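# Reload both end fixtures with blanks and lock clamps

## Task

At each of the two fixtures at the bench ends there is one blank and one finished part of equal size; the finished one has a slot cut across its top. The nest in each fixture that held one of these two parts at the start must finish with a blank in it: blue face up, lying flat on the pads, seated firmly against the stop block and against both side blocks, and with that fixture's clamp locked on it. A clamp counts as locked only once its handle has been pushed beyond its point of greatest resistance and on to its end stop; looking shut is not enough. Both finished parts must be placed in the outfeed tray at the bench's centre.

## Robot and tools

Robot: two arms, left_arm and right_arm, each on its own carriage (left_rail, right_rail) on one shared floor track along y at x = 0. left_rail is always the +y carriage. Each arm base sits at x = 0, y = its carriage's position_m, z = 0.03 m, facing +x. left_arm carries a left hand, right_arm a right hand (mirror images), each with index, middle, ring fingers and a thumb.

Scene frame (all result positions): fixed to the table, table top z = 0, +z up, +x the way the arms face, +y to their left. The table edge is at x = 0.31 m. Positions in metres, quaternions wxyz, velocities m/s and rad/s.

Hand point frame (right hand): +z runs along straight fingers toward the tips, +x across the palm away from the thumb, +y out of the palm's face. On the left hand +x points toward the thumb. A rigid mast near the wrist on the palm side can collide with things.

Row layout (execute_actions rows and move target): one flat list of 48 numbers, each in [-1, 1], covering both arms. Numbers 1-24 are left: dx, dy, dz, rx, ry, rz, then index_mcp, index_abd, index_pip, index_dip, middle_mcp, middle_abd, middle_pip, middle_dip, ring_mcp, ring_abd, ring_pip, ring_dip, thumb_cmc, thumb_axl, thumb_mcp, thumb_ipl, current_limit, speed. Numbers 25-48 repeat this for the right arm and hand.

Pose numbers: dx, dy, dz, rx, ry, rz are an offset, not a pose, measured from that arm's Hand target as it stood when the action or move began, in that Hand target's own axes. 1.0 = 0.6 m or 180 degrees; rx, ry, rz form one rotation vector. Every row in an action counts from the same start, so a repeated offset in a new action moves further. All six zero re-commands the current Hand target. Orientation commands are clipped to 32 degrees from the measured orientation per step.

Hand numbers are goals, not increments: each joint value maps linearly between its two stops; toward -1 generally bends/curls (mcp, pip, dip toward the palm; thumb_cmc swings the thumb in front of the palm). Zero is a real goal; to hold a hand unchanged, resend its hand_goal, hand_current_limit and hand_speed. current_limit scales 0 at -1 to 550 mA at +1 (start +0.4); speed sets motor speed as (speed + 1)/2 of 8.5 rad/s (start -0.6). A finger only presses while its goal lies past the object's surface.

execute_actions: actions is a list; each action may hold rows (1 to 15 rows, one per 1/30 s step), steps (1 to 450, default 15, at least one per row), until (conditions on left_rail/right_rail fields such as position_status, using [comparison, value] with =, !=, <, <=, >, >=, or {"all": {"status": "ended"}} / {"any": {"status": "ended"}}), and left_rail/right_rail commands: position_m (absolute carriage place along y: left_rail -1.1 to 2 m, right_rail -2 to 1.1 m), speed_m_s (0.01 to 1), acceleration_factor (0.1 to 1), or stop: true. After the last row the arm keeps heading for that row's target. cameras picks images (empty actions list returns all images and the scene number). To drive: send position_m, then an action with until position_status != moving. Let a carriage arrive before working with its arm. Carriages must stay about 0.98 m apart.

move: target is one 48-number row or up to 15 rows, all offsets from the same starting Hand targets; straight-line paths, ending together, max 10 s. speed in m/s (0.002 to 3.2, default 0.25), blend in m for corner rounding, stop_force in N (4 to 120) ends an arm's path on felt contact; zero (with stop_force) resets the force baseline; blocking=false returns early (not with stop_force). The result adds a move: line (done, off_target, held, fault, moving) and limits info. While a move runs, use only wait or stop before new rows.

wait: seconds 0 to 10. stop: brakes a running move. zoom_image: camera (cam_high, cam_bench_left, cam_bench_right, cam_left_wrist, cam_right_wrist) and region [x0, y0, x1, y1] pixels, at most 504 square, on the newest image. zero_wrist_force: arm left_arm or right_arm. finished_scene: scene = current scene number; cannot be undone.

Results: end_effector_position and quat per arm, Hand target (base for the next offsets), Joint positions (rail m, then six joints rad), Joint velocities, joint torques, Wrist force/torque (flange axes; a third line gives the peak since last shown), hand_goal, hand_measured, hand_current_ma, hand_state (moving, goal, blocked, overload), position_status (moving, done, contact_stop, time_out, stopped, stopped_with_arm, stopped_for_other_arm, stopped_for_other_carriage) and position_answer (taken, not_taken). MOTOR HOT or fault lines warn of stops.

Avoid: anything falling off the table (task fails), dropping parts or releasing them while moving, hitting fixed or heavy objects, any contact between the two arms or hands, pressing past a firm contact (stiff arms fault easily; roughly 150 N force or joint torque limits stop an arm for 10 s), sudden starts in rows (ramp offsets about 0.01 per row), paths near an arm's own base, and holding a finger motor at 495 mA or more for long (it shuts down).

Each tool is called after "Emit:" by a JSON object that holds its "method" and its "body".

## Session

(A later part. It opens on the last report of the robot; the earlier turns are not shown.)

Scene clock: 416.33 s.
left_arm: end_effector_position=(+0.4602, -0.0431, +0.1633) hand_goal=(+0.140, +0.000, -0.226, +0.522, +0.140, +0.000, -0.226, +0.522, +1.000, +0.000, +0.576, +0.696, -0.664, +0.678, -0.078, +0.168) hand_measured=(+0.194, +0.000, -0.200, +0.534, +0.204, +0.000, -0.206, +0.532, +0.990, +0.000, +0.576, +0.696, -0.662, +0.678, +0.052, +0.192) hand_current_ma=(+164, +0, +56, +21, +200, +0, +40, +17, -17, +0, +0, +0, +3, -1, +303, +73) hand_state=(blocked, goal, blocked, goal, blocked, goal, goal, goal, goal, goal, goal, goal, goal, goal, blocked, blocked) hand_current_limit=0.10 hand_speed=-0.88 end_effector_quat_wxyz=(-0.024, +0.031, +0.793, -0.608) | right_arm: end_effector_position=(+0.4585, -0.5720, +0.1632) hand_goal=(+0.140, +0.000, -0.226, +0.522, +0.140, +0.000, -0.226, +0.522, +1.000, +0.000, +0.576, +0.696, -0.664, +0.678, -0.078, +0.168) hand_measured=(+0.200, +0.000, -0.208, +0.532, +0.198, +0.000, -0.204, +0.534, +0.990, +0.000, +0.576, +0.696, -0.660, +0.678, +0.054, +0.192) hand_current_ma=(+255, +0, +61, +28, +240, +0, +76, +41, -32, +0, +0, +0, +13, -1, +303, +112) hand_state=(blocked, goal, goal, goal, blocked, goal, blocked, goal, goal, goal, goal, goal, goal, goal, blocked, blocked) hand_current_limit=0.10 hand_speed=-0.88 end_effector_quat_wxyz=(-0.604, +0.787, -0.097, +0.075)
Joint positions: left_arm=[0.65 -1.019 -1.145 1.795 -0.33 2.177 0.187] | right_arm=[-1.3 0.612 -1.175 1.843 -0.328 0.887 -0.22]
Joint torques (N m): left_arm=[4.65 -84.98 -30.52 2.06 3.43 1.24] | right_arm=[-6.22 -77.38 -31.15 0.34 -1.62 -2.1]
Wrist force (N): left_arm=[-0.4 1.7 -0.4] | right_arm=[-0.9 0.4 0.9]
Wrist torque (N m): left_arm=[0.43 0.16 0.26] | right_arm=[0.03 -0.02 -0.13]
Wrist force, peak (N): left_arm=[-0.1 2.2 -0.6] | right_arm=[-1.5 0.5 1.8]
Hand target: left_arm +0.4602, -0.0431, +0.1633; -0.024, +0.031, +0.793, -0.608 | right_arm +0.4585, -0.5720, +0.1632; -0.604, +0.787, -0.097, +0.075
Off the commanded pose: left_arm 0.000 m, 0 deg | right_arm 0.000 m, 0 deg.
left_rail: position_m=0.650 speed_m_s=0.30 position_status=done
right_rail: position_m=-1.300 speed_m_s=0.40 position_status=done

Emit:
{"method": "move", "body": {"target": [-0.228,-0.0361,0.1346,0,-0.0241,-0.0065,0.14,0,-0.226,0.522,0.14,0,-0.226,0.522,1.0,0,0.576,0.696,-0.664,0.678,-0.079,0.168,0.1,-0.88,0,0,0,0,0,0,0.14,0,-0.226,0.522,0.14,0,-0.226,0.522,1.0,0,0.576,0.696,-0.664,0.678,-0.079,0.168,0.1,-0.88], "speed": 0.15}}

Emit:
{"method": "move", "body": {"target": [0,0.161,0.0431,0,0,0,0.14,0,-0.226,0.522,0.14,0,-0.226,0.522,1.0,0,0.576,0.696,-0.664,0.678,-0.079,0.168,0.1,-0.88,0,0,0,0,0,0,0.14,0,-0.226,0.522,0.14,0,-0.226,0.522,1.0,0,0.576,0.696,-0.664,0.678,-0.079,0.168,0.1,-0.88], "speed": 0.08, "cameras": ["cam_left_wrist", "cam_high"]}}

Emit:
{"method": "zoom_image", "body": {"camera": "cam_high", "region": [270, 220, 430, 340]}}

Scene clock: 440.33 s.
left_arm: end_effector_position=(+0.5900, -0.1372, +0.1633) hand_goal=(+0.140, +0.000, -0.226, +0.522, +0.140, +0.000, -0.226, +0.522, +1.000, +0.000, +0.576, +0.696, -0.664, +0.678, -0.078, +0.168) hand_measured=(+0.194, +0.000, -0.200, +0.534, +0.202, +0.000, -0.206, +0.532, +0.990, +0.000, +0.576, +0.696, -0.660, +0.678, +0.052, +0.192) hand_current_ma=(+164, +0, +57, +22, +197, +0, +41, +18, -17, +0, +0, +0, +4, -1, +302, +74) hand_state=(blocked, goal, blocked, goal, blocked, goal, blocked, goal, goal, goal, goal, goal, goal, goal, blocked, blocked) hand_current_limit=0.10 hand_speed=-0.88 end_effector_quat_wxyz=(+0.000, +0.000, +0.793, -0.609) | right_arm: end_effector_position=(+0.4585, -0.5720, +0.1632) hand_goal=(+0.140, +0.000, -0.226, +0.522, +0.140, +0.000, -0.226, +0.522, +1.000, +0.000, +0.576, +0.696, -0.664, +0.678, -0.078, +0.168) hand_measured=(+0.200, +0.000, -0.208, +0.532, +0.198, +0.000, -0.204, +0.534, +0.990, +0.000, +0.576, +0.696, -0.660, +0.678, +0.054, +0.192) hand_current_ma=(+255, +0, +61, +28, +240, +0, +76, +41, -32, +0, +0, +0, +13, -1, +303, +112) hand_state=(blocked, goal, goal, goal, blocked, goal, blocked, goal, goal, goal, goal, goal, goal, goal, blocked, blocked) hand_current_limit=0.10 hand_speed=-0.88 end_effector_quat_wxyz=(-0.604, +0.787, -0.097, +0.075)
Joint positions: left_arm=[0.65 -0.96 -0.943 1.461 -0.203 2.158 0.179] | right_arm=[-1.3 0.612 -1.175 1.843 -0.328 0.887 -0.22]
Joint torques (N m): left_arm=[16.79 -77.78 -44.3 2.91 -3.3 1.38] | right_arm=[-6.02 -64.74 -20.59 -3.49 -1.54 -2.2]
Wrist force (N): left_arm=[0.1 1.5 -0.1] | right_arm=[-1.0 0.5 0.7]
Wrist torque (N m): left_arm=[0.37 0.12 0.28] | right_arm=[0.06 0.00 -0.14]
Wrist force, peak (N): left_arm=[1.1 1.9 -1.1] | right_arm=[-1.5 0.9 1.1]
Hand target: left_arm +0.5900, -0.1372, +0.1633; +0.000, +0.000, +0.793, -0.609 | right_arm +0.4585, -0.5720, +0.1632; -0.604, +0.787, -0.097, +0.075
Off the commanded pose: left_arm 0.000 m, 0 deg | right_arm 0.000 m, 0 deg.
left_rail: position_m=0.650 speed_m_s=0.30 position_status=done
right_rail: position_m=-1.300 speed_m_s=0.40 position_status=done
move: done

Scene clock: 442.00 s.
left_arm: end_effector_position=(+0.5900, -0.1372, +0.0634) hand_goal=(+0.140, +0.000, -0.226, +0.522, +0.140, +0.000, -0.226, +0.522, +1.000, +0.000, +0.576, +0.696, -0.664, +0.678, -0.078, +0.168) hand_measured=(+0.194, +0.000, -0.200, +0.534, +0.202, +0.000, -0.206, +0.532, +0.990, +0.000, +0.576, +0.696, -0.660, +0.678, +0.052, +0.192) hand_current_ma=(+164, +0, +57, +22, +196, +0, +41, +18, -17, +0, +0, +0, +4, -1, +302, +74) hand_state=(blocked, goal, blocked, goal, blocked, goal, blocked, goal, goal, goal, goal, goal, goal, goal, blocked, blocked) hand_current_limit=0.10 hand_speed=-0.88 end_effector_quat_wxyz=(+0.000, +0.000, +0.793, -0.609) | right_arm: end_effector_position=(+0.4585, -0.5720, +0.1632) hand_goal=(+0.140, +0.000, -0.226, +0.522, +0.140, +0.000, -0.226, +0.522, +1.000, +0.000, +0.576, +0.696, -0.664, +0.678, -0.078, +0.168) hand_measured=(+0.200, +0.000, -0.208, +0.532, +0.198, +0.000, -0.204, +0.534, +0.990, +0.000, +0.576, +0.696, -0.660, +0.678, +0.054, +0.192) hand_current_ma=(+255, +0, +61, +28, +240, +0, +76, +41, -32, +0, +0, +0, +13, -1, +303, +112) hand_state=(blocked, goal, goal, goal, blocked, goal, blocked, goal, goal, goal, goal, goal, goal, goal, blocked, blocked) hand_current_limit=0.10 hand_speed=-0.88 end_effector_quat_wxyz=(-0.604, +0.787, -0.097, +0.075)
Joint positions: left_arm=[0.65 -0.96 -0.852 1.508 -0.34 2.158 0.179] | right_arm=[-1.3 0.612 -1.175 1.843 -0.328 0.887 -0.22]
Joint torques (N m): left_arm=[14.67 -82.23 -28.39 -4.89 -1.37 -0.95] | right_arm=[-5.48 -62.38 -20.66 -3.3 -1.52 -2.47]
Wrist force (N): left_arm=[0.1 1.7 -0.5] | right_arm=[-1.0 0.8 1.4]
Wrist torque (N m): left_arm=[0.43 0.08 0.27] | right_arm=[0.04 -0.02 -0.13]
Wrist force, peak (N): left_arm=[0.2 2.2 0.0] | right_arm=[-1.4 1.0 1.1]
Hand target: left_arm +0.5900, -0.1372, +0.0633; +0.000, +0.000, +0.793, -0.609 | right_arm +0.4585, -0.5720, +0.1632; -0.604, +0.787, -0.097, +0.075
Off the commanded pose: left_arm 0.000 m, 0 deg | right_arm 0.000 m, 0 deg.
left_rail: position_m=0.650 speed_m_s=0.30 position_status=done
right_rail: position_m=-1.300 speed_m_s=0.40 position_status=done
move: done
camera_calibration:
cam_left_wrist: T_world_to_cam=[[0.765829, -0.183637, 0.616265, -0.539722], [-0.416976, 0.587749, 0.693313, 0.232913], [-0.489527, -0.787927, 0.373543, 0.276303], [0, 0, 0, 1]] pos_world=[0.645712, -0.0183003, 0.0679197]
Images, in order (width x height): cam_high 672x504, cam_left_wrist 672x504.

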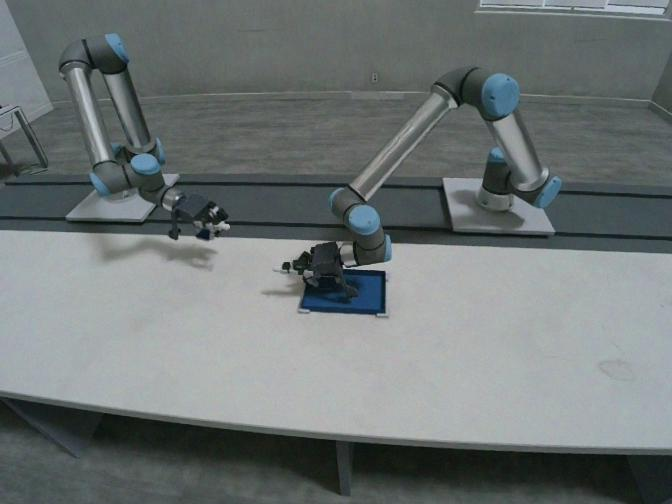

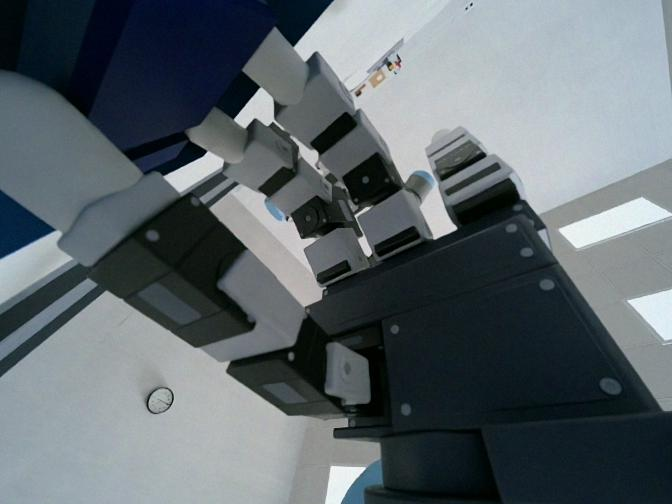

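Scaled by 3.150 from the camera's 672x504 image, which has a finer 960x720 frame.

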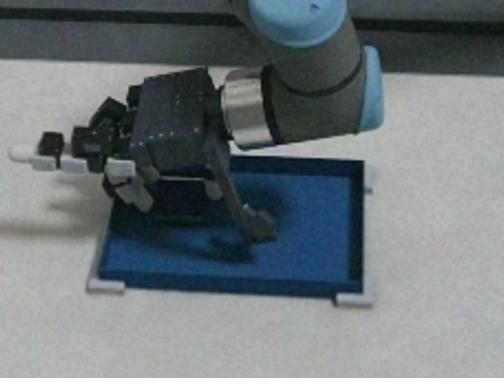

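Emit:
{"method": "move", "body": {"target": [0,0.0338,0.0091,0,0,0,0.14,0,-0.226,0.522,0.14,0,-0.226,0.522,1.0,0,0.576,0.696,-0.664,0.678,-0.079,0.168,0.1,-0.88,0,0,0,0,0,0,0.14,0,-0.226,0.522,0.14,0,-0.226,0.522,1.0,0,0.576,0.696,-0.664,0.678,-0.079,0.168,0.1,-0.88], "speed": 0.012, "stop_force": 4}}

Scene clock: 453.73 s.
left_arm: end_effector_position=(+0.5901, -0.1372, +0.0469) hand_goal=(+0.140, +0.000, -0.226, +0.522, +0.140, +0.000, -0.226, +0.522, +1.000, +0.000, +0.576, +0.696, -0.664, +0.678, -0.078, +0.168) hand_measured=(+0.196, +0.000, -0.196, +0.534, +0.202, +0.000, -0.206, +0.532, +0.990, +0.000, +0.576, +0.696, -0.656, +0.678, +0.052, +0.192) hand_current_ma=(+168, +0, +67, +22, +194, +0, +42, +18, -17, +0, +0, +0, +12, +0, +303, +74) hand_state=(blocked, goal, blocked, goal, blocked, goal, blocked, goal, goal, goal, goal, goal, goal, goal, blocked, blocked) hand_current_limit=0.10 hand_speed=-0.88 end_effector_quat_wxyz=(+0.000, +0.000, +0.793, -0.609) | right_arm: end_effector_position=(+0.4585, -0.5720, +0.1632) hand_goal=(+0.140, +0.000, -0.226, +0.522, +0.140, +0.000, -0.226, +0.522, +1.000, +0.000, +0.576, +0.696, -0.664, +0.678, -0.078, +0.168) hand_measured=(+0.200, +0.000, -0.208, +0.532, +0.198, +0.000, -0.204, +0.534, +0.990, +0.000, +0.576, +0.696, -0.660, +0.678, +0.054, +0.192) hand_current_ma=(+255, +0, +61, +28, +240, +0, +76, +41, -32, +0, +0, +0, +13, -1, +303, +112) hand_state=(blocked, goal, goal, goal, blocked, goal, blocked, goal, goal, goal, goal, goal, goal, goal, blocked, blocked) hand_current_limit=0.10 hand_speed=-0.88 end_effector_quat_wxyz=(-0.604, +0.787, -0.097, +0.075)
Joint positions: left_arm=[0.65 -0.96 -0.835 1.512 -0.361 2.158 0.179] | right_arm=[-1.3 0.612 -1.175 1.843 -0.328 0.887 -0.22]
Joint torques (N m): left_arm=[8.65 -116.94 -34.65 3.35 0.54 -0.51] | right_arm=[-6.05 -61.31 -21.66 -3.41 -1.34 -2.49]
Wrist force (N): left_arm=[-0.2 -0.7 0.5] | right_arm=[-0.8 0.3 1.0]
Wrist torque (N m): left_arm=[0.43 0.10 0.22] | right_arm=[-0.01 -0.03 -0.13]
Wrist force, peak (N): left_arm=[0.1 -6.2 -1.6] | right_arm=[-1.4 1.1 1.2]
Hand target: left_arm +0.5901, -0.1372, +0.0469; +0.000, +0.000, +0.793, -0.609 (not the last commanded pose) | right_arm +0.4585, -0.5720, +0.1632; -0.604, +0.787, -0.097, +0.075
Off the commanded pose: left_arm 0.005 m, 0 deg | right_arm 0.000 m, 0 deg.
left_rail: position_m=0.650 speed_m_s=0.30 position_status=done
right_rail: position_m=-1.300 speed_m_s=0.40 position_status=done
move: contact (left_arm)

Emit:
{"method": "execute_actions", "body": {"actions": [{"rows":[[0,0,0,0,0,0,0.36,0,-0.226,0.522,0.36,0,-0.226,0.522,1.0,0,0.576,0.696,-0.664,0.678,0.146,0.168,0.1,-0.85,0,0,0,0,0,0,0.14,0,-0.226,0.522,0.14,0,-0.226,0.522,1.0,0,0.576,0.696,-0.664,0.678,-0.079,0.168,0.1,-0.88]],"steps":35}]}}

Emit:
{"method": "move", "body": {"target": [[0,-0.0483,-0.0129,0,0,0,0.36,0,-0.226,0.522,0.36,0,-0.226,0.522,1.0,0,0.576,0.696,-0.664,0.678,0.146,0.168,0.1,-0.85,0,0,0,0,0,0,0.14,0,-0.226,0.522,0.14,0,-0.226,0.522,1.0,0,0.576,0.696,-0.664,0.678,-0.079,0.168,0.1,-0.88],[0,-0.2576,-0.069,0,0,0,0.36,0,-0.226,0.522,0.36,0,-0.226,0.522,1.0,0,0.576,0.696,-0.664,0.678,0.146,0.168,0.1,-0.85,0,0,0,0,0,0,0.14,0,-0.226,0.522,0.14,0,-0.226,0.522,1.0,0,0.576,0.696,-0.664,0.678,-0.079,0.168,0.1,-0.88]], "speed": [0.05, 0.2], "blend": [0.01, 0], "cameras": ["cam_high", "cam_left_wrist"]}}

Emit:
{"method": "zoom_image", "body": {"camera": "cam_high", "region": [270, 220, 430, 340]}}

Scene clock: 470.10 s.
left_arm: end_effector_position=(+0.5901, -0.1372, +0.0469) hand_goal=(+0.360, +0.000, -0.226, +0.522, +0.360, +0.000, -0.226, +0.522, +1.000, +0.000, +0.576, +0.696, -0.664, +0.678, +0.146, +0.168) hand_measured=(+0.348, +0.000, -0.222, +0.526, +0.346, +0.000, -0.224, +0.524, +0.990, +0.000, +0.576, +0.696, -0.660, +0.678, +0.142, +0.170) hand_current_ma=(-24, +0, +4, +4, -29, +0, +3, +3, -17, +0, +0, +0, +4, +0, -5, +3) hand_state=(goal, goal, goal, goal, goal, goal, goal, goal, goal, goal, goal, goal, goal, goal, goal, goal) hand_current_limit=0.10 hand_speed=-0.85 end_effector_quat_wxyz=(+0.000, +0.000, +0.793, -0.609) | right_arm: end_effector_position=(+0.4585, -0.5720, +0.1632) hand_goal=(+0.140, +0.000, -0.226, +0.522, +0.140, +0.000, -0.226, +0.522, +1.000, +0.000, +0.576, +0.696, -0.664, +0.678, -0.078, +0.168) hand_measured=(+0.200, +0.000, -0.208, +0.532, +0.198, +0.000, -0.204, +0.534, +0.990, +0.000, +0.576, +0.696, -0.660, +0.678, +0.054, +0.192) hand_current_ma=(+255, +0, +61, +28, +240, +0, +76, +41, -32, +0, +0, +0, +13, -1, +303, +112) hand_state=(blocked, goal, goal, goal, blocked, goal, blocked, goal, goal, goal, goal, goal, goal, goal, blocked, blocked) hand_current_limit=0.10 hand_speed=-0.88 end_effector_quat_wxyz=(-0.604, +0.787, -0.097, +0.075)
Joint positions: left_arm=[0.65 -0.96 -0.835 1.512 -0.361 2.158 0.179] | right_arm=[-1.3 0.612 -1.175 1.843 -0.328 0.887 -0.22]
Joint torques (N m): left_arm=[8.77 -119.8 -36.21 0.33 -0.46 -0.46] | right_arm=[-6.56 -61.98 -21.17 -3.17 -1.69 -2.36]
Wrist force (N): left_arm=[0.2 -0.2 -0.8] | right_arm=[-0.8 1.0 1.3]
Wrist torque (N m): left_arm=[0.31 0.08 0.28] | right_arm=[0.07 -0.03 -0.10]
Wrist force, peak (N): left_arm=[-0.1 -0.4 -1.0] | right_arm=[-1.6 0.8 1.0]
Hand target: left_arm +0.5901, -0.1372, +0.0469; +0.000, +0.000, +0.793, -0.609 | right_arm +0.4585, -0.5720, +0.1632; -0.604, +0.787, -0.097, +0.075
Off the commanded pose: left_arm 0.000 m, 0 deg | right_arm 0.000 m, 0 deg.
left_rail: position_m=0.650 speed_m_s=0.30 position_status=done
right_rail: position_m=-1.300 speed_m_s=0.40 position_status=done

Scene clock: 471.87 s.
left_arm: end_effector_position=(+0.5901, -0.1372, +0.2068) hand_goal=(+0.360, +0.000, -0.226, +0.522, +0.360, +0.000, -0.226, +0.522, +1.000, +0.000, +0.576, +0.696, -0.664, +0.678, +0.146, +0.168) hand_measured=(+0.348, +0.000, -0.222, +0.526, +0.346, +0.000, -0.224, +0.524, +0.990, +0.000, +0.576, +0.696, -0.660, +0.678, +0.142, +0.170) hand_current_ma=(-21, +0, +4, +4, -26, +0, +3, +3, -17, +0, +0, +0, +4, +0, -5, +3) hand_state=(goal, goal, goal, goal, goal, goal, goal, goal, goal, goal, goal, goal, goal, goal, goal, goal) hand_current_limit=0.10 hand_speed=-0.85 end_effector_quat_wxyz=(+0.000, +0.000, +0.793, -0.609) | right_arm: end_effector_position=(+0.4585, -0.5720, +0.1632) hand_goal=(+0.140, +0.000, -0.226, +0.522, +0.140, +0.000, -0.226, +0.522, +1.000, +0.000, +0.576, +0.696, -0.664, +0.678, -0.078, +0.168) hand_measured=(+0.200, +0.000, -0.208, +0.532, +0.198, +0.000, -0.204, +0.534, +0.990, +0.000, +0.576, +0.696, -0.660, +0.678, +0.054, +0.192) hand_current_ma=(+255, +0, +61, +28, +240, +0, +76, +41, -32, +0, +0, +0, +13, -1, +303, +112) hand_state=(blocked, goal, goal, goal, blocked, goal, blocked, goal, goal, goal, goal, goal, goal, goal, blocked, blocked) hand_current_limit=0.10 hand_speed=-0.88 end_effector_quat_wxyz=(-0.604, +0.787, -0.097, +0.075)
Joint positions: left_arm=[0.65 -0.96 -0.976 1.432 -0.14 2.158 0.179] | right_arm=[-1.3 0.612 -1.175 1.843 -0.328 0.887 -0.22]
Joint torques (N m): left_arm=[13.66 -108.69 -43.38 3.35 0.76 2.24] | right_arm=[-5.13 -60.84 -21.31 -3.48 -1.44 -2.22]
Wrist force (N): left_arm=[0.0 -0.2 -0.4] | right_arm=[-0.7 0.7 0.8]
Wrist torque (N m): left_arm=[0.31 0.11 0.21] | right_arm=[0.07 -0.04 -0.11]
Wrist force, peak (N): left_arm=[0.2 -2.0 -1.0] | right_arm=[-1.3 1.4 1.0]
Hand target: left_arm +0.5901, -0.1372, +0.2069; +0.000, +0.000, +0.793, -0.609 | right_arm +0.4585, -0.5720, +0.1632; -0.604, +0.787, -0.097, +0.075
Off the commanded pose: left_arm 0.000 m, 0 deg | right_arm 0.000 m, 0 deg.
left_rail: position_m=0.650 speed_m_s=0.30 position_status=done
right_rail: position_m=-1.300 speed_m_s=0.40 position_status=done
move: done
camera_calibration:
cam_left_wrist: T_world_to_cam=[[0.765884, -0.183574, 0.616216, -0.628057], [-0.41701, 0.587666, 0.693363, 0.133571], [-0.489412, -0.788004, 0.373532, 0.222701], [0, 0, 0, 1]] pos_world=[0.645712, -0.018301, 0.21122]
Images, in order (width x height): cam_high 672x504, cam_left_wrist 672x504.

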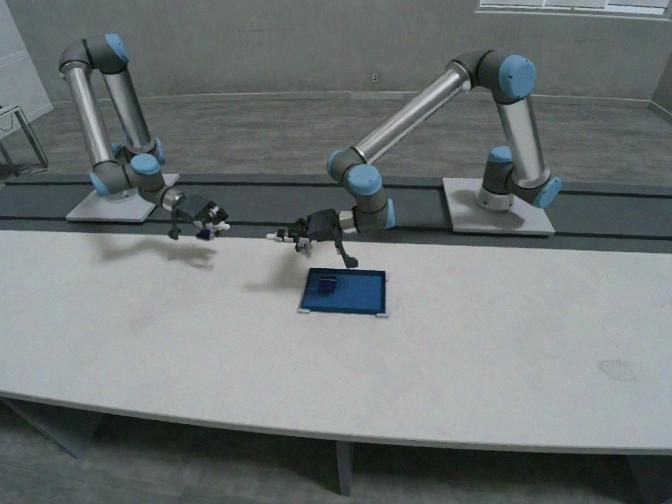

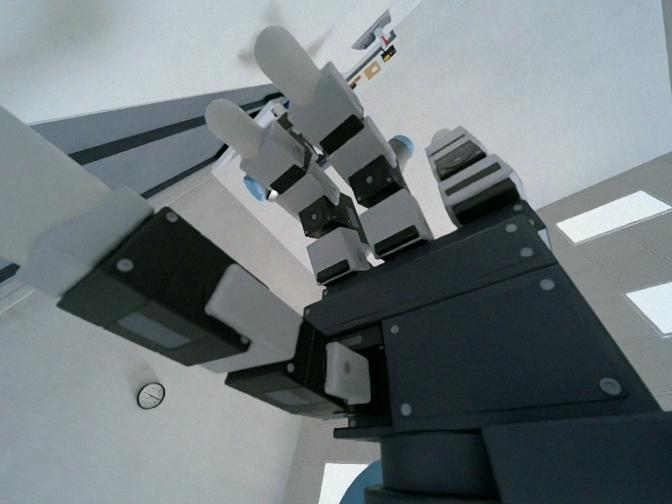

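Scaled by 3.150 from the camera's 672x504 image, which has a finer 960x720 frame.

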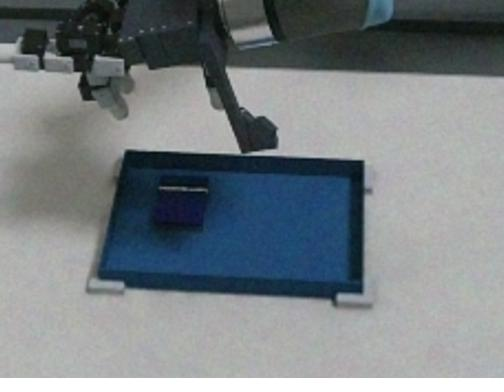

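Emit:
{"method": "execute_actions", "body": {"actions": [{"left_rail":{"position_m":1.85,"speed_m_s":0.8,"acceleration_factor":0.7},"steps":200,"until":{"left_rail":{"position_m":[">",1.1]}}},{"right_rail":{"position_m":-0.65,"speed_m_s":0.3,"acceleration_factor":0.3},"steps":300,"until":{"all":{"status":"ended"}}}]}}

Scene clock: 493.57 s.
left_arm: end_effector_position=(+0.5901, +1.0628, +0.2069) hand_goal=(+0.360, +0.000, -0.226, +0.522, +0.360, +0.000, -0.226, +0.522, +1.000, +0.000, +0.576, +0.696, -0.664, +0.678, +0.146, +0.168) hand_measured=(+0.350, +0.000, -0.224, +0.526, +0.348, +0.000, -0.224, +0.524, +0.990, +0.000, +0.576, +0.696, -0.662, +0.678, +0.144, +0.170) hand_current_ma=(-20, +0, +3, +3, -25, +0, +2, +3, -17, +0, +0, +0, +3, +0, -4, +3) hand_state=(goal, goal, goal, goal, goal, goal, goal, goal, goal, goal, goal, goal, goal, goal, goal, goal) hand_current_limit=0.10 hand_speed=-0.85 end_effector_quat_wxyz=(+0.000, +0.000, +0.793, -0.609) | right_arm: end_effector_position=(+0.4585, +0.0779, +0.1632) hand_goal=(+0.140, +0.000, -0.226, +0.522, +0.140, +0.000, -0.226, +0.522, +1.000, +0.000, +0.576, +0.696, -0.664, +0.678, -0.078, +0.168) hand_measured=(+0.200, +0.000, -0.208, +0.532, +0.198, +0.000, -0.204, +0.534, +0.990, +0.000, +0.576, +0.696, -0.660, +0.678, +0.054, +0.192) hand_current_ma=(+254, +0, +62, +29, +239, +0, +76, +41, -32, +0, +0, +0, +13, -1, +302, +112) hand_state=(blocked, goal, goal, goal, blocked, goal, blocked, goal, goal, goal, goal, goal, goal, goal, blocked, blocked) hand_current_limit=0.10 hand_speed=-0.88 end_effector_quat_wxyz=(-0.604, +0.787, -0.097, +0.075)
Joint positions: left_arm=[1.85 -0.96 -0.976 1.432 -0.14 2.158 0.179] | right_arm=[-0.65 0.612 -1.175 1.843 -0.328 0.887 -0.22]
Joint torques (N m): left_arm=[-8.98 -77 -43.07 0.08 3.99 1.74] | right_arm=[-5.27 -61.17 -24.8 -1.67 -1.74 -2.13]
Wrist force (N): left_arm=[0.5 -0.4 -0.5] | right_arm=[-1.1 0.8 0.9]
Wrist torque (N m): left_arm=[0.28 0.06 0.24] | right_arm=[0.07 0.00 -0.14]
Wrist force, peak (N): left_arm=[0.2 -0.3 -1.5] | right_arm=[-1.4 0.7 1.5]
Hand target: left_arm +0.5901, +1.0628, +0.2069; +0.000, +0.000, +0.793, -0.609 | right_arm +0.4585, +0.0779, +0.1632; -0.604, +0.787, -0.097, +0.075
Off the commanded pose: left_arm 0.000 m, 0 deg | right_arm 0.000 m, 0 deg.
left_rail: position_m=1.850 speed_m_s=0.80 position_status=done
right_rail: position_m=-0.650 speed_m_s=0.30 position_status=done

Emit:
{"method": "move", "body": {"target": [0,-0.1006,-0.5447,-0.4167,0,0,0.754,0,0.576,0.696,0.754,0,0.576,0.696,0.754,0,0.576,0.696,0.714,0.678,0.226,0.168,0.4,-0.4,0.2368,-0.0154,0.0575,0,-0.0757,-0.0203,0.14,0,-0.226,0.522,0.14,0,-0.226,0.522,1.0,0,0.576,0.696,-0.664,0.678,-0.079,0.168,0.1,-0.88], "speed": 0.2}}

Emit:
{"method": "move", "body": {"target": [0,0,0,0,0,0,0.754,0,0.576,0.696,0.754,0,0.576,0.696,0.754,0,0.576,0.696,0.714,0.678,0.226,0.168,0.4,-0.4,0,0.161,0.0431,0,0,0,0.14,0,-0.226,0.522,0.14,0,-0.226,0.522,1.0,0,0.576,0.696,-0.664,0.678,-0.079,0.168,0.1,-0.88], "speed": 0.08, "cameras": ["cam_right_wrist", "cam_high"]}}

Emit:
{"method": "zoom_image", "body": {"camera": "cam_high", "region": [270, 220, 430, 340]}}

Scene clock: 513.43 s.
left_arm: end_effector_position=(+0.5901, +1.3628, +0.3497) hand_goal=(+0.754, +0.000, +0.576, +0.696, +0.754, +0.000, +0.576, +0.696, +0.754, +0.000, +0.576, +0.696, +0.714, +0.678, +0.226, +0.168) hand_measured=(+0.750, +0.000, +0.572, +0.694, +0.748, +0.000, +0.574, +0.694, +0.748, +0.000, +0.576, +0.696, +0.712, +0.678, +0.222, +0.170) hand_current_ma=(-6, +0, -4, -3, -7, +0, -3, -3, -8, +0, +0, +0, -3, +0, -8, +1) hand_state=(goal, goal, goal, goal, goal, goal, goal, goal, goal, goal, goal, goal, goal, goal, goal, goal) hand_current_limit=0.40 hand_speed=-0.40 end_effector_quat_wxyz=(+0.000, +0.000, +1.000, +0.000) | right_arm: end_effector_position=(+0.6050, +0.0780, +0.1632) hand_goal=(+0.140, +0.000, -0.226, +0.522, +0.140, +0.000, -0.226, +0.522, +1.000, +0.000, +0.576, +0.696, -0.664, +0.678, -0.078, +0.168) hand_measured=(+0.200, +0.000, -0.208, +0.532, +0.198, +0.000, -0.204, +0.534, +0.990, +0.000, +0.576, +0.696, -0.660, +0.678, +0.054, +0.192) hand_current_ma=(+254, +0, +62, +29, +239, +0, +76, +41, -32, +0, +0, +0, +14, -1, +302, +112) hand_state=(blocked, goal, goal, goal, blocked, goal, blocked, goal, goal, goal, goal, goal, goal, goal, blocked, blocked) hand_current_limit=0.10 hand_speed=-0.88 end_effector_quat_wxyz=(-0.609, +0.793, +0.000, +0.000)
Joint positions: left_arm=[1.85 -0.96 -0.909 1.08 1.399 1.571 0.611] | right_arm=[-0.65 0.467 -0.94 1.478 -0.002 0.531 -0.474]
Joint torques (N m): left_arm=[-13.51 -77.34 -30.3 7.42 -3.74 -1.83] | right_arm=[-10.99 -80.87 -42.9 4.93 -4.64 -3.48]
Wrist force (N): left_arm=[0.0 0.1 0.0] | right_arm=[-1.3 0.4 0.7]
Wrist torque (N m): left_arm=[0.03 0.00 -0.05] | right_arm=[0.04 0.06 0.15]
Wrist force, peak (N): left_arm=[-0.1 -0.9 -0.4] | right_arm=[-1.5 1.0 1.0]
Hand target: left_arm +0.5901, +1.3629, +0.3497; +0.000, +0.000, +1.000, +0.000 | right_arm +0.6050, +0.0780, +0.1632; -0.609, +0.793, +0.000, +0.000
Off the commanded pose: left_arm 0.000 m, 0 deg | right_arm 0.000 m, 0 deg.
left_rail: position_m=1.850 speed_m_s=0.80 position_status=done
right_rail: position_m=-0.650 speed_m_s=0.30 position_status=done
move: done

Scene clock: 515.10 s.
left_arm: end_effector_position=(+0.5901, +1.3629, +0.3497) hand_goal=(+0.754, +0.000, +0.576, +0.696, +0.754, +0.000, +0.576, +0.696, +0.754, +0.000, +0.576, +0.696, +0.714, +0.678, +0.226, +0.168) hand_measured=(+0.750, +0.000, +0.572, +0.694, +0.748, +0.000, +0.574, +0.694, +0.748, +0.000, +0.576, +0.696, +0.712, +0.678, +0.222, +0.170) hand_current_ma=(-6, +0, -4, -3, -7, +0, -3, -3, -8, +0, +0, +0, -2, +0, -8, +1) hand_state=(goal, goal, goal, goal, goal, goal, goal, goal, goal, goal, goal, goal, goal, goal, goal, goal) hand_current_limit=0.40 hand_speed=-0.40 end_effector_quat_wxyz=(+0.000, +0.000, +1.000, +0.000) | right_arm: end_effector_position=(+0.6050, +0.0779, +0.0634) hand_goal=(+0.140, +0.000, -0.226, +0.522, +0.140, +0.000, -0.226, +0.522, +1.000, +0.000, +0.576, +0.696, -0.664, +0.678, -0.078, +0.168) hand_measured=(+0.200, +0.000, -0.208, +0.532, +0.198, +0.000, -0.204, +0.534, +0.990, +0.000, +0.576, +0.696, -0.658, +0.678, +0.054, +0.192) hand_current_ma=(+254, +0, +62, +29, +239, +0, +76, +41, -32, +0, +0, +0, +14, -1, +302, +112) hand_state=(blocked, goal, goal, goal, blocked, goal, blocked, goal, goal, goal, goal, goal, goal, goal, blocked, blocked) hand_current_limit=0.10 hand_speed=-0.88 end_effector_quat_wxyz=(-0.609, +0.793, +0.000, +0.000)
Joint positions: left_arm=[1.85 -0.96 -0.909 1.08 1.399 1.571 0.611] | right_arm=[-0.65 0.467 -0.846 1.522 -0.139 0.531 -0.474]
Joint torques (N m): left_arm=[-13.15 -80.89 -29.97 7.94 -3.44 -1.7] | right_arm=[-6.83 -84.2 -18.53 -1.68 -3.49 2.36]
Wrist force (N): left_arm=[-0.1 0.2 0.2] | right_arm=[-0.8 0.6 1.0]
Wrist torque (N m): left_arm=[0.03 0.01 -0.06] | right_arm=[0.02 -0.02 0.21]
Wrist force, peak (N): left_arm=[-0.4 0.4 0.2] | right_arm=[-1.3 1.2 0.9]
Hand target: left_arm +0.5901, +1.3629, +0.3497; +0.000, +0.000, +1.000, +0.000 | right_arm +0.6050, +0.0779, +0.0632; -0.609, +0.793, +0.000, +0.000
Off the commanded pose: left_arm 0.000 m, 0 deg | right_arm 0.000 m, 0 deg.
left_rail: position_m=1.850 speed_m_s=0.80 position_status=done
right_rail: position_m=-0.650 speed_m_s=0.30 position_status=done
move: done
camera_calibration:
cam_right_wrist: T_world_to_cam=[[-0.749005, -0.161941, -0.642469, 0.538357], [-0.472574, -0.549079, 0.689337, 0.247242], [-0.464399, 0.819931, 0.334734, 0.322584], [0, 0, 0, 1]] pos_world=[0.66988, -0.0415587, 0.0674651]
Images, in order (width x height): cam_high 672x504, cam_right_wrist 672x504.

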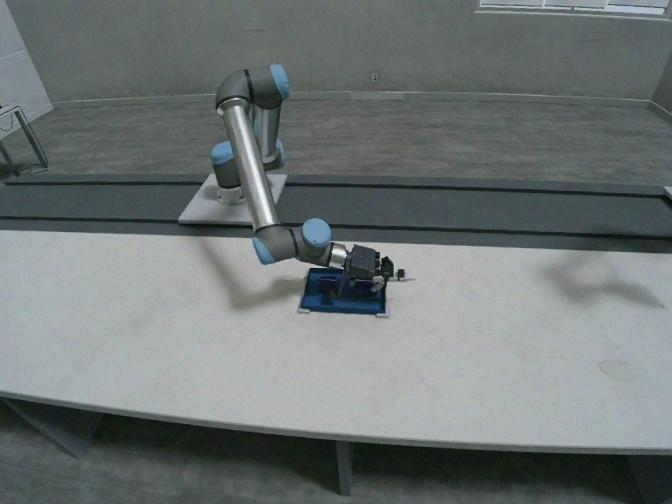

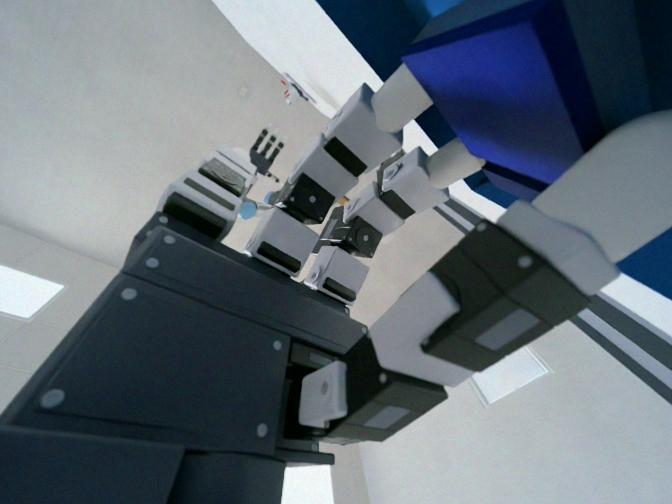

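Scaled by 3.150 from the camera's 672x504 image, which has a finer 960x720 frame.

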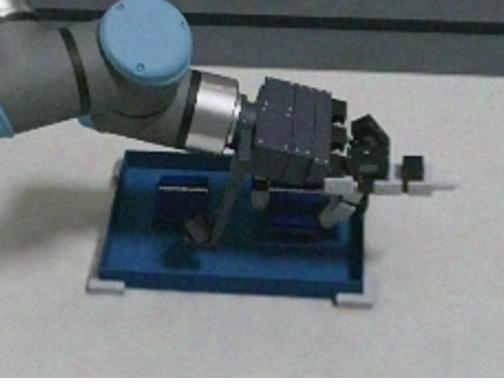

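Emit:
{"method": "move", "body": {"target": [0,0,0,0,0,0,0.754,0,0.576,0.696,0.754,0,0.576,0.696,0.754,0,0.576,0.696,0.714,0.678,0.226,0.168,0.4,-0.4,0,0.0338,0.0091,0,0,0,0.14,0,-0.226,0.522,0.14,0,-0.226,0.522,1.0,0,0.576,0.696,-0.664,0.678,-0.079,0.168,0.1,-0.88], "speed": 0.012, "stop_force": 4}}

Emit:
{"method": "execute_actions", "body": {"actions": [{"rows":[[0,0,0,0,0,0,0.754,0,0.576,0.696,0.754,0,0.576,0.696,0.754,0,0.576,0.696,0.714,0.678,0.226,0.168,0.4,-0.4,0,0,0,0,0,0,0.36,0,-0.226,0.522,0.36,0,-0.226,0.522,1.0,0,0.576,0.696,-0.664,0.678,0.146,0.168,0.1,-0.85]],"steps":35}]}}

Emit:
{"method": "move", "body": {"target": [[0,0,0,0,0,0,0.754,0,0.576,0.696,0.754,0,0.576,0.696,0.754,0,0.576,0.696,0.714,0.678,0.226,0.168,0.4,-0.4,0,-0.0483,-0.0129,0,0,0,0.36,0,-0.226,0.522,0.36,0,-0.226,0.522,1.0,0,0.576,0.696,-0.664,0.678,0.146,0.168,0.1,-0.85],[-0.083,0.895,0.083,0,0,0.5,0.754,0,0.576,0.696,0.754,0,0.576,0.696,0.754,0,0.576,0.696,0.714,0.678,0.226,0.168,0.4,-0.4,0,-0.3,-0.0804,0,0,0,0.36,0,-0.226,0.522,0.36,0,-0.226,0.522,1.0,0,0.576,0.696,-0.664,0.678,0.146,0.168,0.1,-0.85]], "speed": [0.05, 0.3], "cameras": ["cam_high", "cam_left_wrist"]}}

Emit:
{"method": "zoom_image", "body": {"camera": "cam_high", "region": [270, 220, 430, 340]}}

Emit:
{"method": "zoom_image", "body": {"camera": "cam_left_wrist", "region": [180, 0, 500, 240]}}

Scene clock: 548.73 s.
left_arm: end_effector_position=(+0.5901, +1.3629, +0.3497) hand_goal=(+0.754, +0.000, +0.576, +0.696, +0.754, +0.000, +0.576, +0.696, +0.754, +0.000, +0.576, +0.696, +0.714, +0.678, +0.226, +0.168) hand_measured=(+0.750, +0.000, +0.572, +0.694, +0.748, +0.000, +0.574, +0.694, +0.748, +0.000, +0.576, +0.696, +0.712, +0.678, +0.222, +0.170) hand_current_ma=(-6, +0, -4, -3, -7, +0, -3, -3, -8, +0, +0, +0, -2, +0, -8, +1) hand_state=(goal, goal, goal, goal, goal, goal, goal, goal, goal, goal, goal, goal, goal, goal, goal, goal) hand_current_limit=0.40 hand_speed=-0.40 end_effector_quat_wxyz=(+0.000, +0.000, +1.000, +0.000) | right_arm: end_effector_position=(+0.6050, +0.0780, +0.0451) hand_goal=(+0.140, +0.000, -0.226, +0.522, +0.140, +0.000, -0.226, +0.522, +1.000, +0.000, +0.576, +0.696, -0.664, +0.678, -0.078, +0.168) hand_measured=(+0.200, +0.000, -0.208, +0.532, +0.198, +0.000, -0.204, +0.534, +0.990, +0.000, +0.576, +0.696, -0.658, +0.678, +0.054, +0.192) hand_current_ma=(+254, +0, +63, +29, +239, +0, +76, +39, -32, +0, +0, +0, +15, -1, +303, +116) hand_state=(blocked, goal, goal, goal, blocked, goal, blocked, goal, goal, goal, goal, goal, goal, goal, blocked, blocked) hand_current_limit=0.10 hand_speed=-0.88 end_effector_quat_wxyz=(-0.609, +0.793, +0.000, +0.000)
Joint positions: left_arm=[1.85 -0.96 -0.909 1.08 1.399 1.571 0.611] | right_arm=[-0.65 0.467 -0.827 1.526 -0.163 0.531 -0.474]
Joint torques (N m): left_arm=[-12.53 -80.77 -30.72 8.35 -3.29 -1.44] | right_arm=[4.9 -107.37 -37.84 4.91 0.69 0.76]
Wrist force (N): left_arm=[-0.1 0.2 -0.1] | right_arm=[-0.8 1.0 1.5]
Wrist torque (N m): left_arm=[0.04 0.01 -0.06] | right_arm=[0.03 -0.03 0.19]
Wrist force, peak (N): left_arm=[-0.2 0.6 -0.1] | right_arm=[-1.1 -6.5 -1.3]
Hand target: left_arm +0.5901, +1.3629, +0.3497; +0.000, +0.000, +1.000, +0.000 | right_arm +0.6050, +0.0780, +0.0451; -0.609, +0.793, +0.000, +0.000 (not the last commanded pose)
Off the commanded pose: left_arm 0.000 m, 0 deg | right_arm 0.003 m, 0 deg.
left_rail: position_m=1.850 speed_m_s=0.80 position_status=done
right_rail: position_m=-0.650 speed_m_s=0.30 position_status=done
move: contact (right_arm)

Scene clock: 550.10 s.
left_arm: end_effector_position=(+0.5901, +1.3629, +0.3497) hand_goal=(+0.754, +0.000, +0.576, +0.696, +0.754, +0.000, +0.576, +0.696, +0.754, +0.000, +0.576, +0.696, +0.714, +0.678, +0.226, +0.168) hand_measured=(+0.750, +0.000, +0.572, +0.694, +0.748, +0.000, +0.574, +0.694, +0.748, +0.000, +0.576, +0.696, +0.712, +0.678, +0.222, +0.170) hand_current_ma=(-6, +0, -4, -3, -7, +0, -3, -3, -8, +0, +0, +0, -2, +0, -8, +1) hand_state=(goal, goal, goal, goal, goal, goal, goal, goal, goal, goal, goal, goal, goal, goal, goal, goal) hand_current_limit=0.40 hand_speed=-0.40 end_effector_quat_wxyz=(+0.000, +0.000, +1.000, +0.000) | right_arm: end_effector_position=(+0.6050, +0.0780, +0.0451) hand_goal=(+0.360, +0.000, -0.226, +0.522, +0.360, +0.000, -0.226, +0.522, +1.000, +0.000, +0.576, +0.696, -0.664, +0.678, +0.146, +0.168) hand_measured=(+0.232, +0.000, -0.236, +0.524, +0.236, +0.000, -0.240, +0.526, +0.990, +0.000, +0.576, +0.696, -0.660, +0.678, +0.142, +0.170) hand_current_ma=(-302, +0, -29, +8, -302, +0, -47, +9, -32, +0, +0, +0, +9, -1, -12, +7) hand_state=(blocked, goal, goal, goal, blocked, goal, goal, goal, goal, goal, goal, goal, goal, goal, goal, goal) hand_current_limit=0.10 hand_speed=-0.85 end_effector_quat_wxyz=(-0.609, +0.793, +0.000, +0.000)
Joint positions: left_arm=[1.85 -0.96 -0.909 1.08 1.399 1.571 0.611] | right_arm=[-0.65 0.467 -0.827 1.526 -0.163 0.531 -0.474]
Joint torques (N m): left_arm=[-13.56 -75.09 -29.73 8.17 -3.34 -2.08] | right_arm=[4.81 -97.76 -37.78 2.09 0.86 0.74]
Wrist force (N): left_arm=[0.0 0.0 -0.1] | right_arm=[-0.7 -0.6 -2.9]
Wrist torque (N m): left_arm=[0.02 0.00 -0.05] | right_arm=[-0.15 -0.02 0.18]
Wrist force, peak (N): left_arm=[-0.3 0.3 -0.1] | right_arm=[-0.9 -0.6 -3.5]
Hand target: left_arm +0.5901, +1.3629, +0.3497; +0.000, +0.000, +1.000, +0.000 | right_arm +0.6050, +0.0780, +0.0451; -0.609, +0.793, +0.000, +0.000
Off the commanded pose: left_arm 0.000 m, 0 deg | right_arm 0.000 m, 0 deg.
left_rail: position_m=1.850 speed_m_s=0.80 position_status=done
right_rail: position_m=-0.650 speed_m_s=0.30 position_status=done

Scene clock: 554.30 s.
left_arm: end_effector_position=(+0.6400, +1.8999, +0.2999) hand_goal=(+0.754, +0.000, +0.576, +0.696, +0.754, +0.000, +0.576, +0.696, +0.754, +0.000, +0.576, +0.696, +0.714, +0.678, +0.226, +0.168) hand_measured=(+0.752, +0.000, +0.574, +0.694, +0.750, +0.000, +0.574, +0.694, +0.750, +0.000, +0.576, +0.696, +0.712, +0.678, +0.222, +0.168) hand_current_ma=(-3, +0, -3, -3, -4, +0, -3, -3, -4, +0, +0, +0, -1, +0, -8, +1) hand_state=(goal, goal, goal, goal, goal, goal, goal, goal, goal, goal, goal, goal, goal, goal, goal, goal) hand_current_limit=0.40 hand_speed=-0.40 end_effector_quat_wxyz=(+0.000, +0.707, +0.707, +0.000) | right_arm: end_effector_position=(+0.6050, +0.0779, +0.2315) hand_goal=(+0.360, +0.000, -0.226, +0.522, +0.360, +0.000, -0.226, +0.522, +1.000, +0.000, +0.576, +0.696, -0.664, +0.678, +0.146, +0.168) hand_measured=(+0.344, +0.000, -0.228, +0.524, +0.348, +0.000, -0.228, +0.526, +0.990, +0.000, +0.576, +0.696, -0.660, +0.678, +0.142, +0.170) hand_current_ma=(-54, +0, -5, +7, -41, +0, -5, +9, -32, +0, +0, +0, +9, -1, -12, +7) hand_state=(goal, goal, goal, goal, goal, goal, goal, goal, goal, goal, goal, goal, goal, goal, goal, goal) hand_current_limit=0.10 hand_speed=-0.85 end_effector_quat_wxyz=(-0.609, +0.793, +0.000, +0.000)
Joint positions: left_arm=[1.85 -0.27 -1.342 1.816 1.097 1.571 2.872] | right_arm=[-0.65 0.467 -0.992 1.432 0.097 0.531 -0.474]
Joint torques (N m): left_arm=[14.31 -40.54 -38.57 7.55 4.67 1.83] | right_arm=[-7.99 -97.79 -44.73 4.6 -3.25 -3.29]
Wrist force (N): left_arm=[-0.2 0.2 -0.1] | right_arm=[-0.9 -1.0 0.2]
Wrist torque (N m): left_arm=[0.05 -0.01 -0.15] | right_arm=[0.01 0.00 0.08]
Wrist force, peak (N): left_arm=[1.8 0.3 0.5] | right_arm=[-0.8 -0.1 -3.4]
Hand target: left_arm +0.6400, +1.8999, +0.2999; +0.000, +0.707, +0.707, +0.000 | right_arm +0.6050, +0.0779, +0.2315; -0.609, +0.793, +0.000, +0.000
Off the commanded pose: left_arm 0.000 m, 0 deg | right_arm 0.000 m, 0 deg.
left_rail: position_m=1.850 speed_m_s=0.80 position_status=done
right_rail: position_m=-0.650 speed_m_s=0.30 position_status=done
move: done
camera_calibration:
cam_left_wrist: T_world_to_cam=[[-0.642804, -0.765822, -0.0179037, 1.8482], [-0.517721, 0.417093, 0.746993, -0.734882], [-0.564596, 0.489439, -0.664591, -0.250039], [0, 0, 0, 1]] pos_world=[0.666397, 1.84429, 0.415868]
Images, in order (width x height): cam_high 672x504, cam_left_wrist 672x504.

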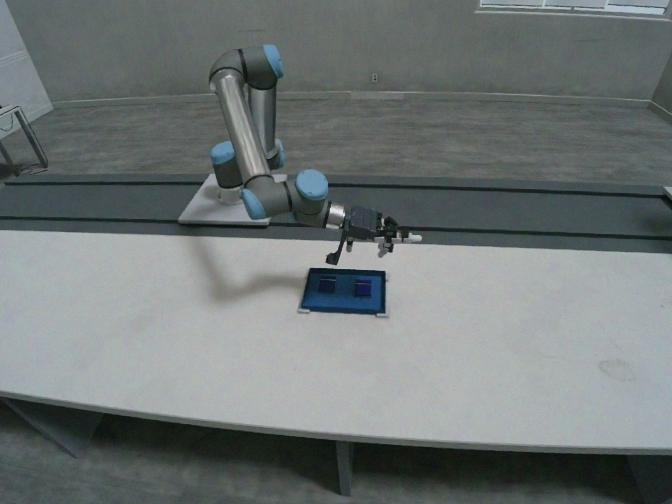

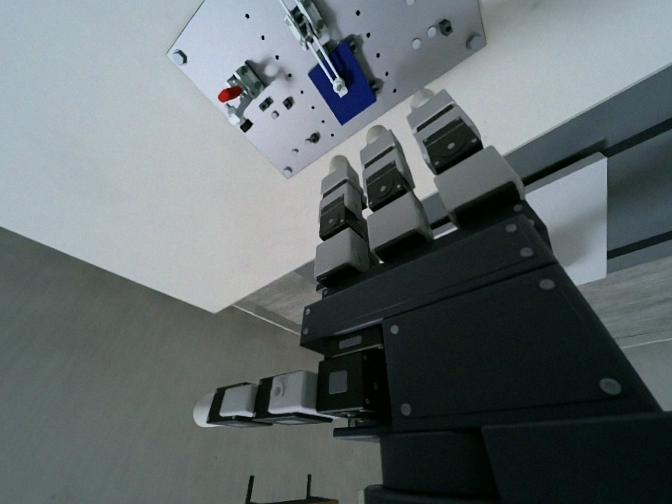

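Scaled by 3.150 from the camera's 672x504 image, which has a finer 960x720 frame.

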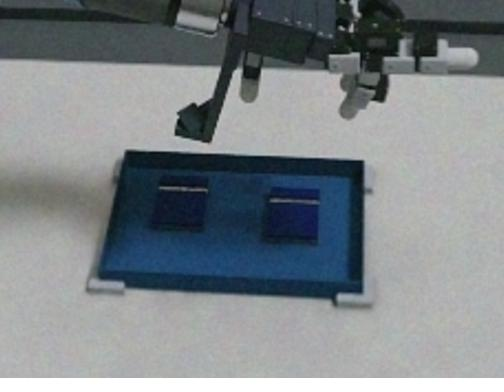

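Scaled by 1.575 from the camera's 672x504 image, which has a finer 960x720 frame.

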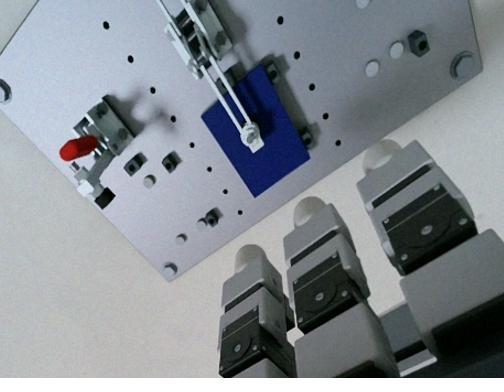

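Emit:
{"method": "zoom_image", "body": {"camera": "cam_left_wrist", "region": [270, 0, 400, 150]}}

Emit:
{"method": "zoom_image", "body": {"camera": "cam_left_wrist", "region": [160, 0, 290, 190]}}

Scaled by 3.360 from the camera's 672x504 image, which has a finer 960x720 frame.

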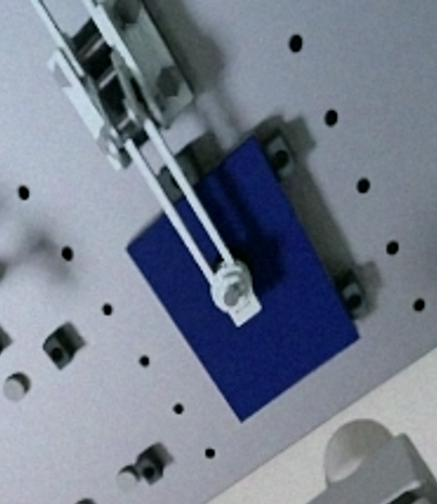

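Scaled by 2.653 from the camera's 672x504 image, which has a finer 960x720 frame.

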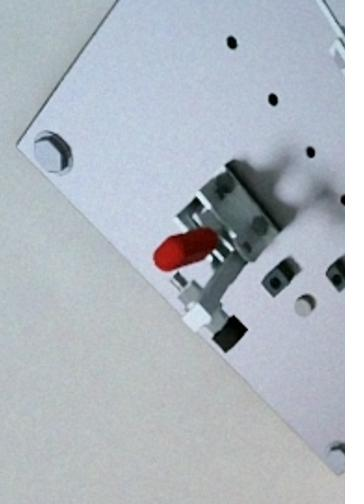

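Emit:
{"method": "move", "body": {"target": [-0.0833,0.1,0,0,0,0,0.754,0,0.576,0.696,0.754,0,0.576,0.696,0.754,0,0.576,0.696,0.714,0.678,0.226,0.168,0.4,-0.4,0,-0.1069,-0.3737,-0.4167,0,0,0.754,0,0.576,0.696,0.754,0,0.576,0.696,0.754,0,0.576,0.696,0.714,0.678,0.226,0.168,0.4,-0.4], "speed": 0.25, "cameras": ["cam_left_wrist"]}}

Emit:
{"method": "zoom_image", "body": {"camera": "cam_left_wrist", "region": [220, 0, 420, 150]}}

Emit:
{"method": "execute_actions", "body": {"actions": [{"right_rail":{"position_m":-1.85,"speed_m_s":0.8,"acceleration_factor":0.7},"steps":300,"until":{"all":{"status":"ended"}}}]}}

Scene clock: 596.87 s.
left_arm: end_effector_position=(+0.7000, +1.8499, +0.2999) hand_goal=(+0.754, +0.000, +0.576, +0.696, +0.754, +0.000, +0.576, +0.696, +0.754, +0.000, +0.576, +0.696, +0.714, +0.678, +0.226, +0.168) hand_measured=(+0.752, +0.000, +0.574, +0.694, +0.750, +0.000, +0.574, +0.694, +0.750, +0.000, +0.576, +0.696, +0.712, +0.678, +0.222, +0.168) hand_current_ma=(-3, +0, -3, -3, -4, +0, -3, -3, -4, +0, +0, +0, -1, +0, -8, +1) hand_state=(goal, goal, goal, goal, goal, goal, goal, goal, goal, goal, goal, goal, goal, goal, goal, goal) hand_current_limit=0.40 hand_speed=-0.40 end_effector_quat_wxyz=(+0.000, +0.707, +0.707, +0.000) | right_arm: end_effector_position=(+0.6050, -0.1220, +0.3514) hand_goal=(+0.754, +0.000, +0.576, +0.696, +0.754, +0.000, +0.576, +0.696, +0.754, +0.000, +0.576, +0.696, +0.714, +0.678, +0.226, +0.168) hand_measured=(+0.748, +0.000, +0.574, +0.694, +0.750, +0.000, +0.574, +0.694, +0.748, +0.000, +0.576, +0.696, +0.712, +0.678, +0.222, +0.170) hand_current_ma=(-17, +0, -7, -6, -13, +0, -8, -8, -16, +0, -1, +0, -6, -1, -18, +3) hand_state=(goal, goal, goal, goal, goal, goal, goal, goal, goal, goal, goal, goal, goal, goal, goal, goal) hand_current_limit=0.40 hand_speed=-0.40 end_effector_quat_wxyz=(+0.000, +1.000, +0.000, +0.000)
Joint positions: left_arm=[1.85 -0.324 -1.249 1.693 1.127 1.571 2.818] | right_arm=[-0.65 0.574 -0.833 0.95 1.454 1.571 -0.997]
Joint torques (N m): left_arm=[-10 -47.79 -39.73 7.86 4.38 -1.61] | right_arm=[9.93 -88.16 -45.6 8.01 4 2.65]
Wrist force (N): left_arm=[-0.1 0.2 0.0] | right_arm=[0.4 0.0 0.2]
Wrist torque (N m): left_arm=[0.06 0.00 0.04] | right_arm=[-0.04 -0.04 0.02]
Wrist force, peak (N): left_arm=[0.0 0.7 -0.2] | right_arm=[-0.9 -1.6 0.5]
Hand target: left_arm +0.7000, +1.8499, +0.2999; +0.000, +0.707, +0.707, +0.000 | right_arm +0.6050, -0.1220, +0.3514; +0.000, +1.000, +0.000, +0.000
Off the commanded pose: left_arm 0.000 m, 0 deg | right_arm 0.000 m, 0 deg.
left_rail: position_m=1.850 speed_m_s=0.80 position_status=done
right_rail: position_m=-0.650 speed_m_s=0.30 position_status=done
move: done
camera_calibration:
cam_left_wrist: T_world_to_cam=[[-0.642836, -0.765795, -0.0178548, 1.84844], [-0.517679, 0.417142, 0.746994, -0.683083], [-0.564597, 0.489438, -0.664591, -0.191689], [0, 0, 0, 1]] pos_world=[0.726398, 1.79429, 0.415867]
Images, in order (width x height): cam_left_wrist 672x504.

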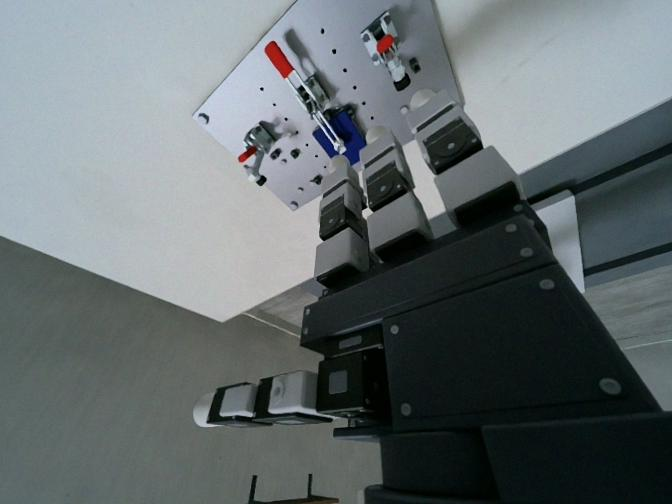

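Scaled by 2.520 from the camera's 672x504 image, which has a finer 960x720 frame.

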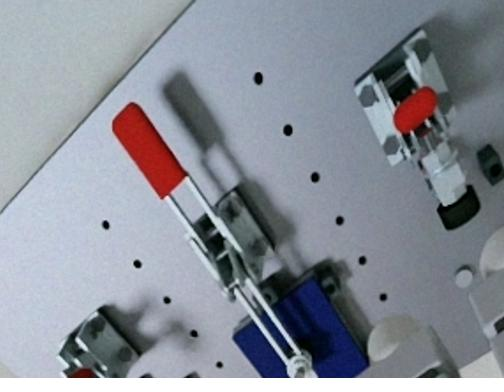

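Scene clock: 600.37 s.
left_arm: end_effector_position=(+0.7000, +1.8499, +0.2999) hand_goal=(+0.754, +0.000, +0.576, +0.696, +0.754, +0.000, +0.576, +0.696, +0.754, +0.000, +0.576, +0.696, +0.714, +0.678, +0.226, +0.168) hand_measured=(+0.752, +0.000, +0.574, +0.694, +0.750, +0.000, +0.574, +0.694, +0.750, +0.000, +0.576, +0.696, +0.712, +0.678, +0.222, +0.168) hand_current_ma=(-3, +0, -3, -3, -4, +0, -3, -3, -4, +0, +0, +0, -1, +0, -8, +1) hand_state=(goal, goal, goal, goal, goal, goal, goal, goal, goal, goal, goal, goal, goal, goal, goal, goal) hand_current_limit=0.40 hand_speed=-0.40 end_effector_quat_wxyz=(+0.000, +0.707, +0.707, +0.000) | right_arm: end_effector_position=(+0.6050, -1.3220, +0.3514) hand_goal=(+0.754, +0.000, +0.576, +0.696, +0.754, +0.000, +0.576, +0.696, +0.754, +0.000, +0.576, +0.696, +0.714, +0.678, +0.226, +0.168) hand_measured=(+0.752, +0.000, +0.574, +0.694, +0.752, +0.000, +0.574, +0.694, +0.752, +0.000, +0.576, +0.696, +0.712, +0.678, +0.222, +0.168) hand_current_ma=(-7, +0, -5, -6, -5, +0, -6, -7, -7, +0, -1, +0, -3, -1, -18, +3) hand_state=(goal, goal, goal, goal, goal, goal, goal, goal, goal, goal, goal, goal, goal, goal, goal, goal) hand_current_limit=0.40 hand_speed=-0.40 end_effector_quat_wxyz=(+0.000, +1.000, +0.000, +0.000)
Joint positions: left_arm=[1.85 -0.324 -1.249 1.693 1.127 1.571 2.818] | right_arm=[-1.85 0.574 -0.833 0.949 1.455 1.571 -0.997]
Joint torques (N m): left_arm=[-12.82 -48.47 -39.26 8.01 4 -1.85] | right_arm=[9.09 -106.93 -32.45 6.19 0.7 2.11]
Wrist force (N): left_arm=[0.0 0.0 0.0] | right_arm=[0.3 -0.1 -0.2]
Wrist torque (N m): left_arm=[0.03 -0.01 0.06] | right_arm=[-0.02 -0.03 0.01]
Wrist force, peak (N): left_arm=[-0.3 0.5 0.0] | right_arm=[0.2 1.3 0.1]
Hand target: left_arm +0.7000, +1.8499, +0.2999; +0.000, +0.707, +0.707, +0.000 | right_arm +0.6050, -1.3220, +0.3514; +0.000, +1.000, +0.000, +0.000
Off the commanded pose: left_arm 0.000 m, 0 deg | right_arm 0.000 m, 0 deg.
left_rail: position_m=1.850 speed_m_s=0.80 position_status=done
right_rail: position_m=-1.850 speed_m_s=0.80 position_status=done

Emit:
{"method": "zoom_image", "body": {"camera": "cam_left_wrist", "region": [240, 20, 370, 150]}}

Scaled by 3.877 from the camera's 672x504 image, which has a finer 960x720 frame.
This view is cut from an older image: the scene may have changed since it was taken.

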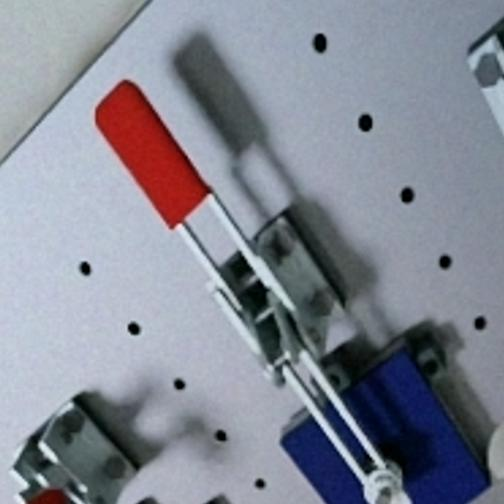

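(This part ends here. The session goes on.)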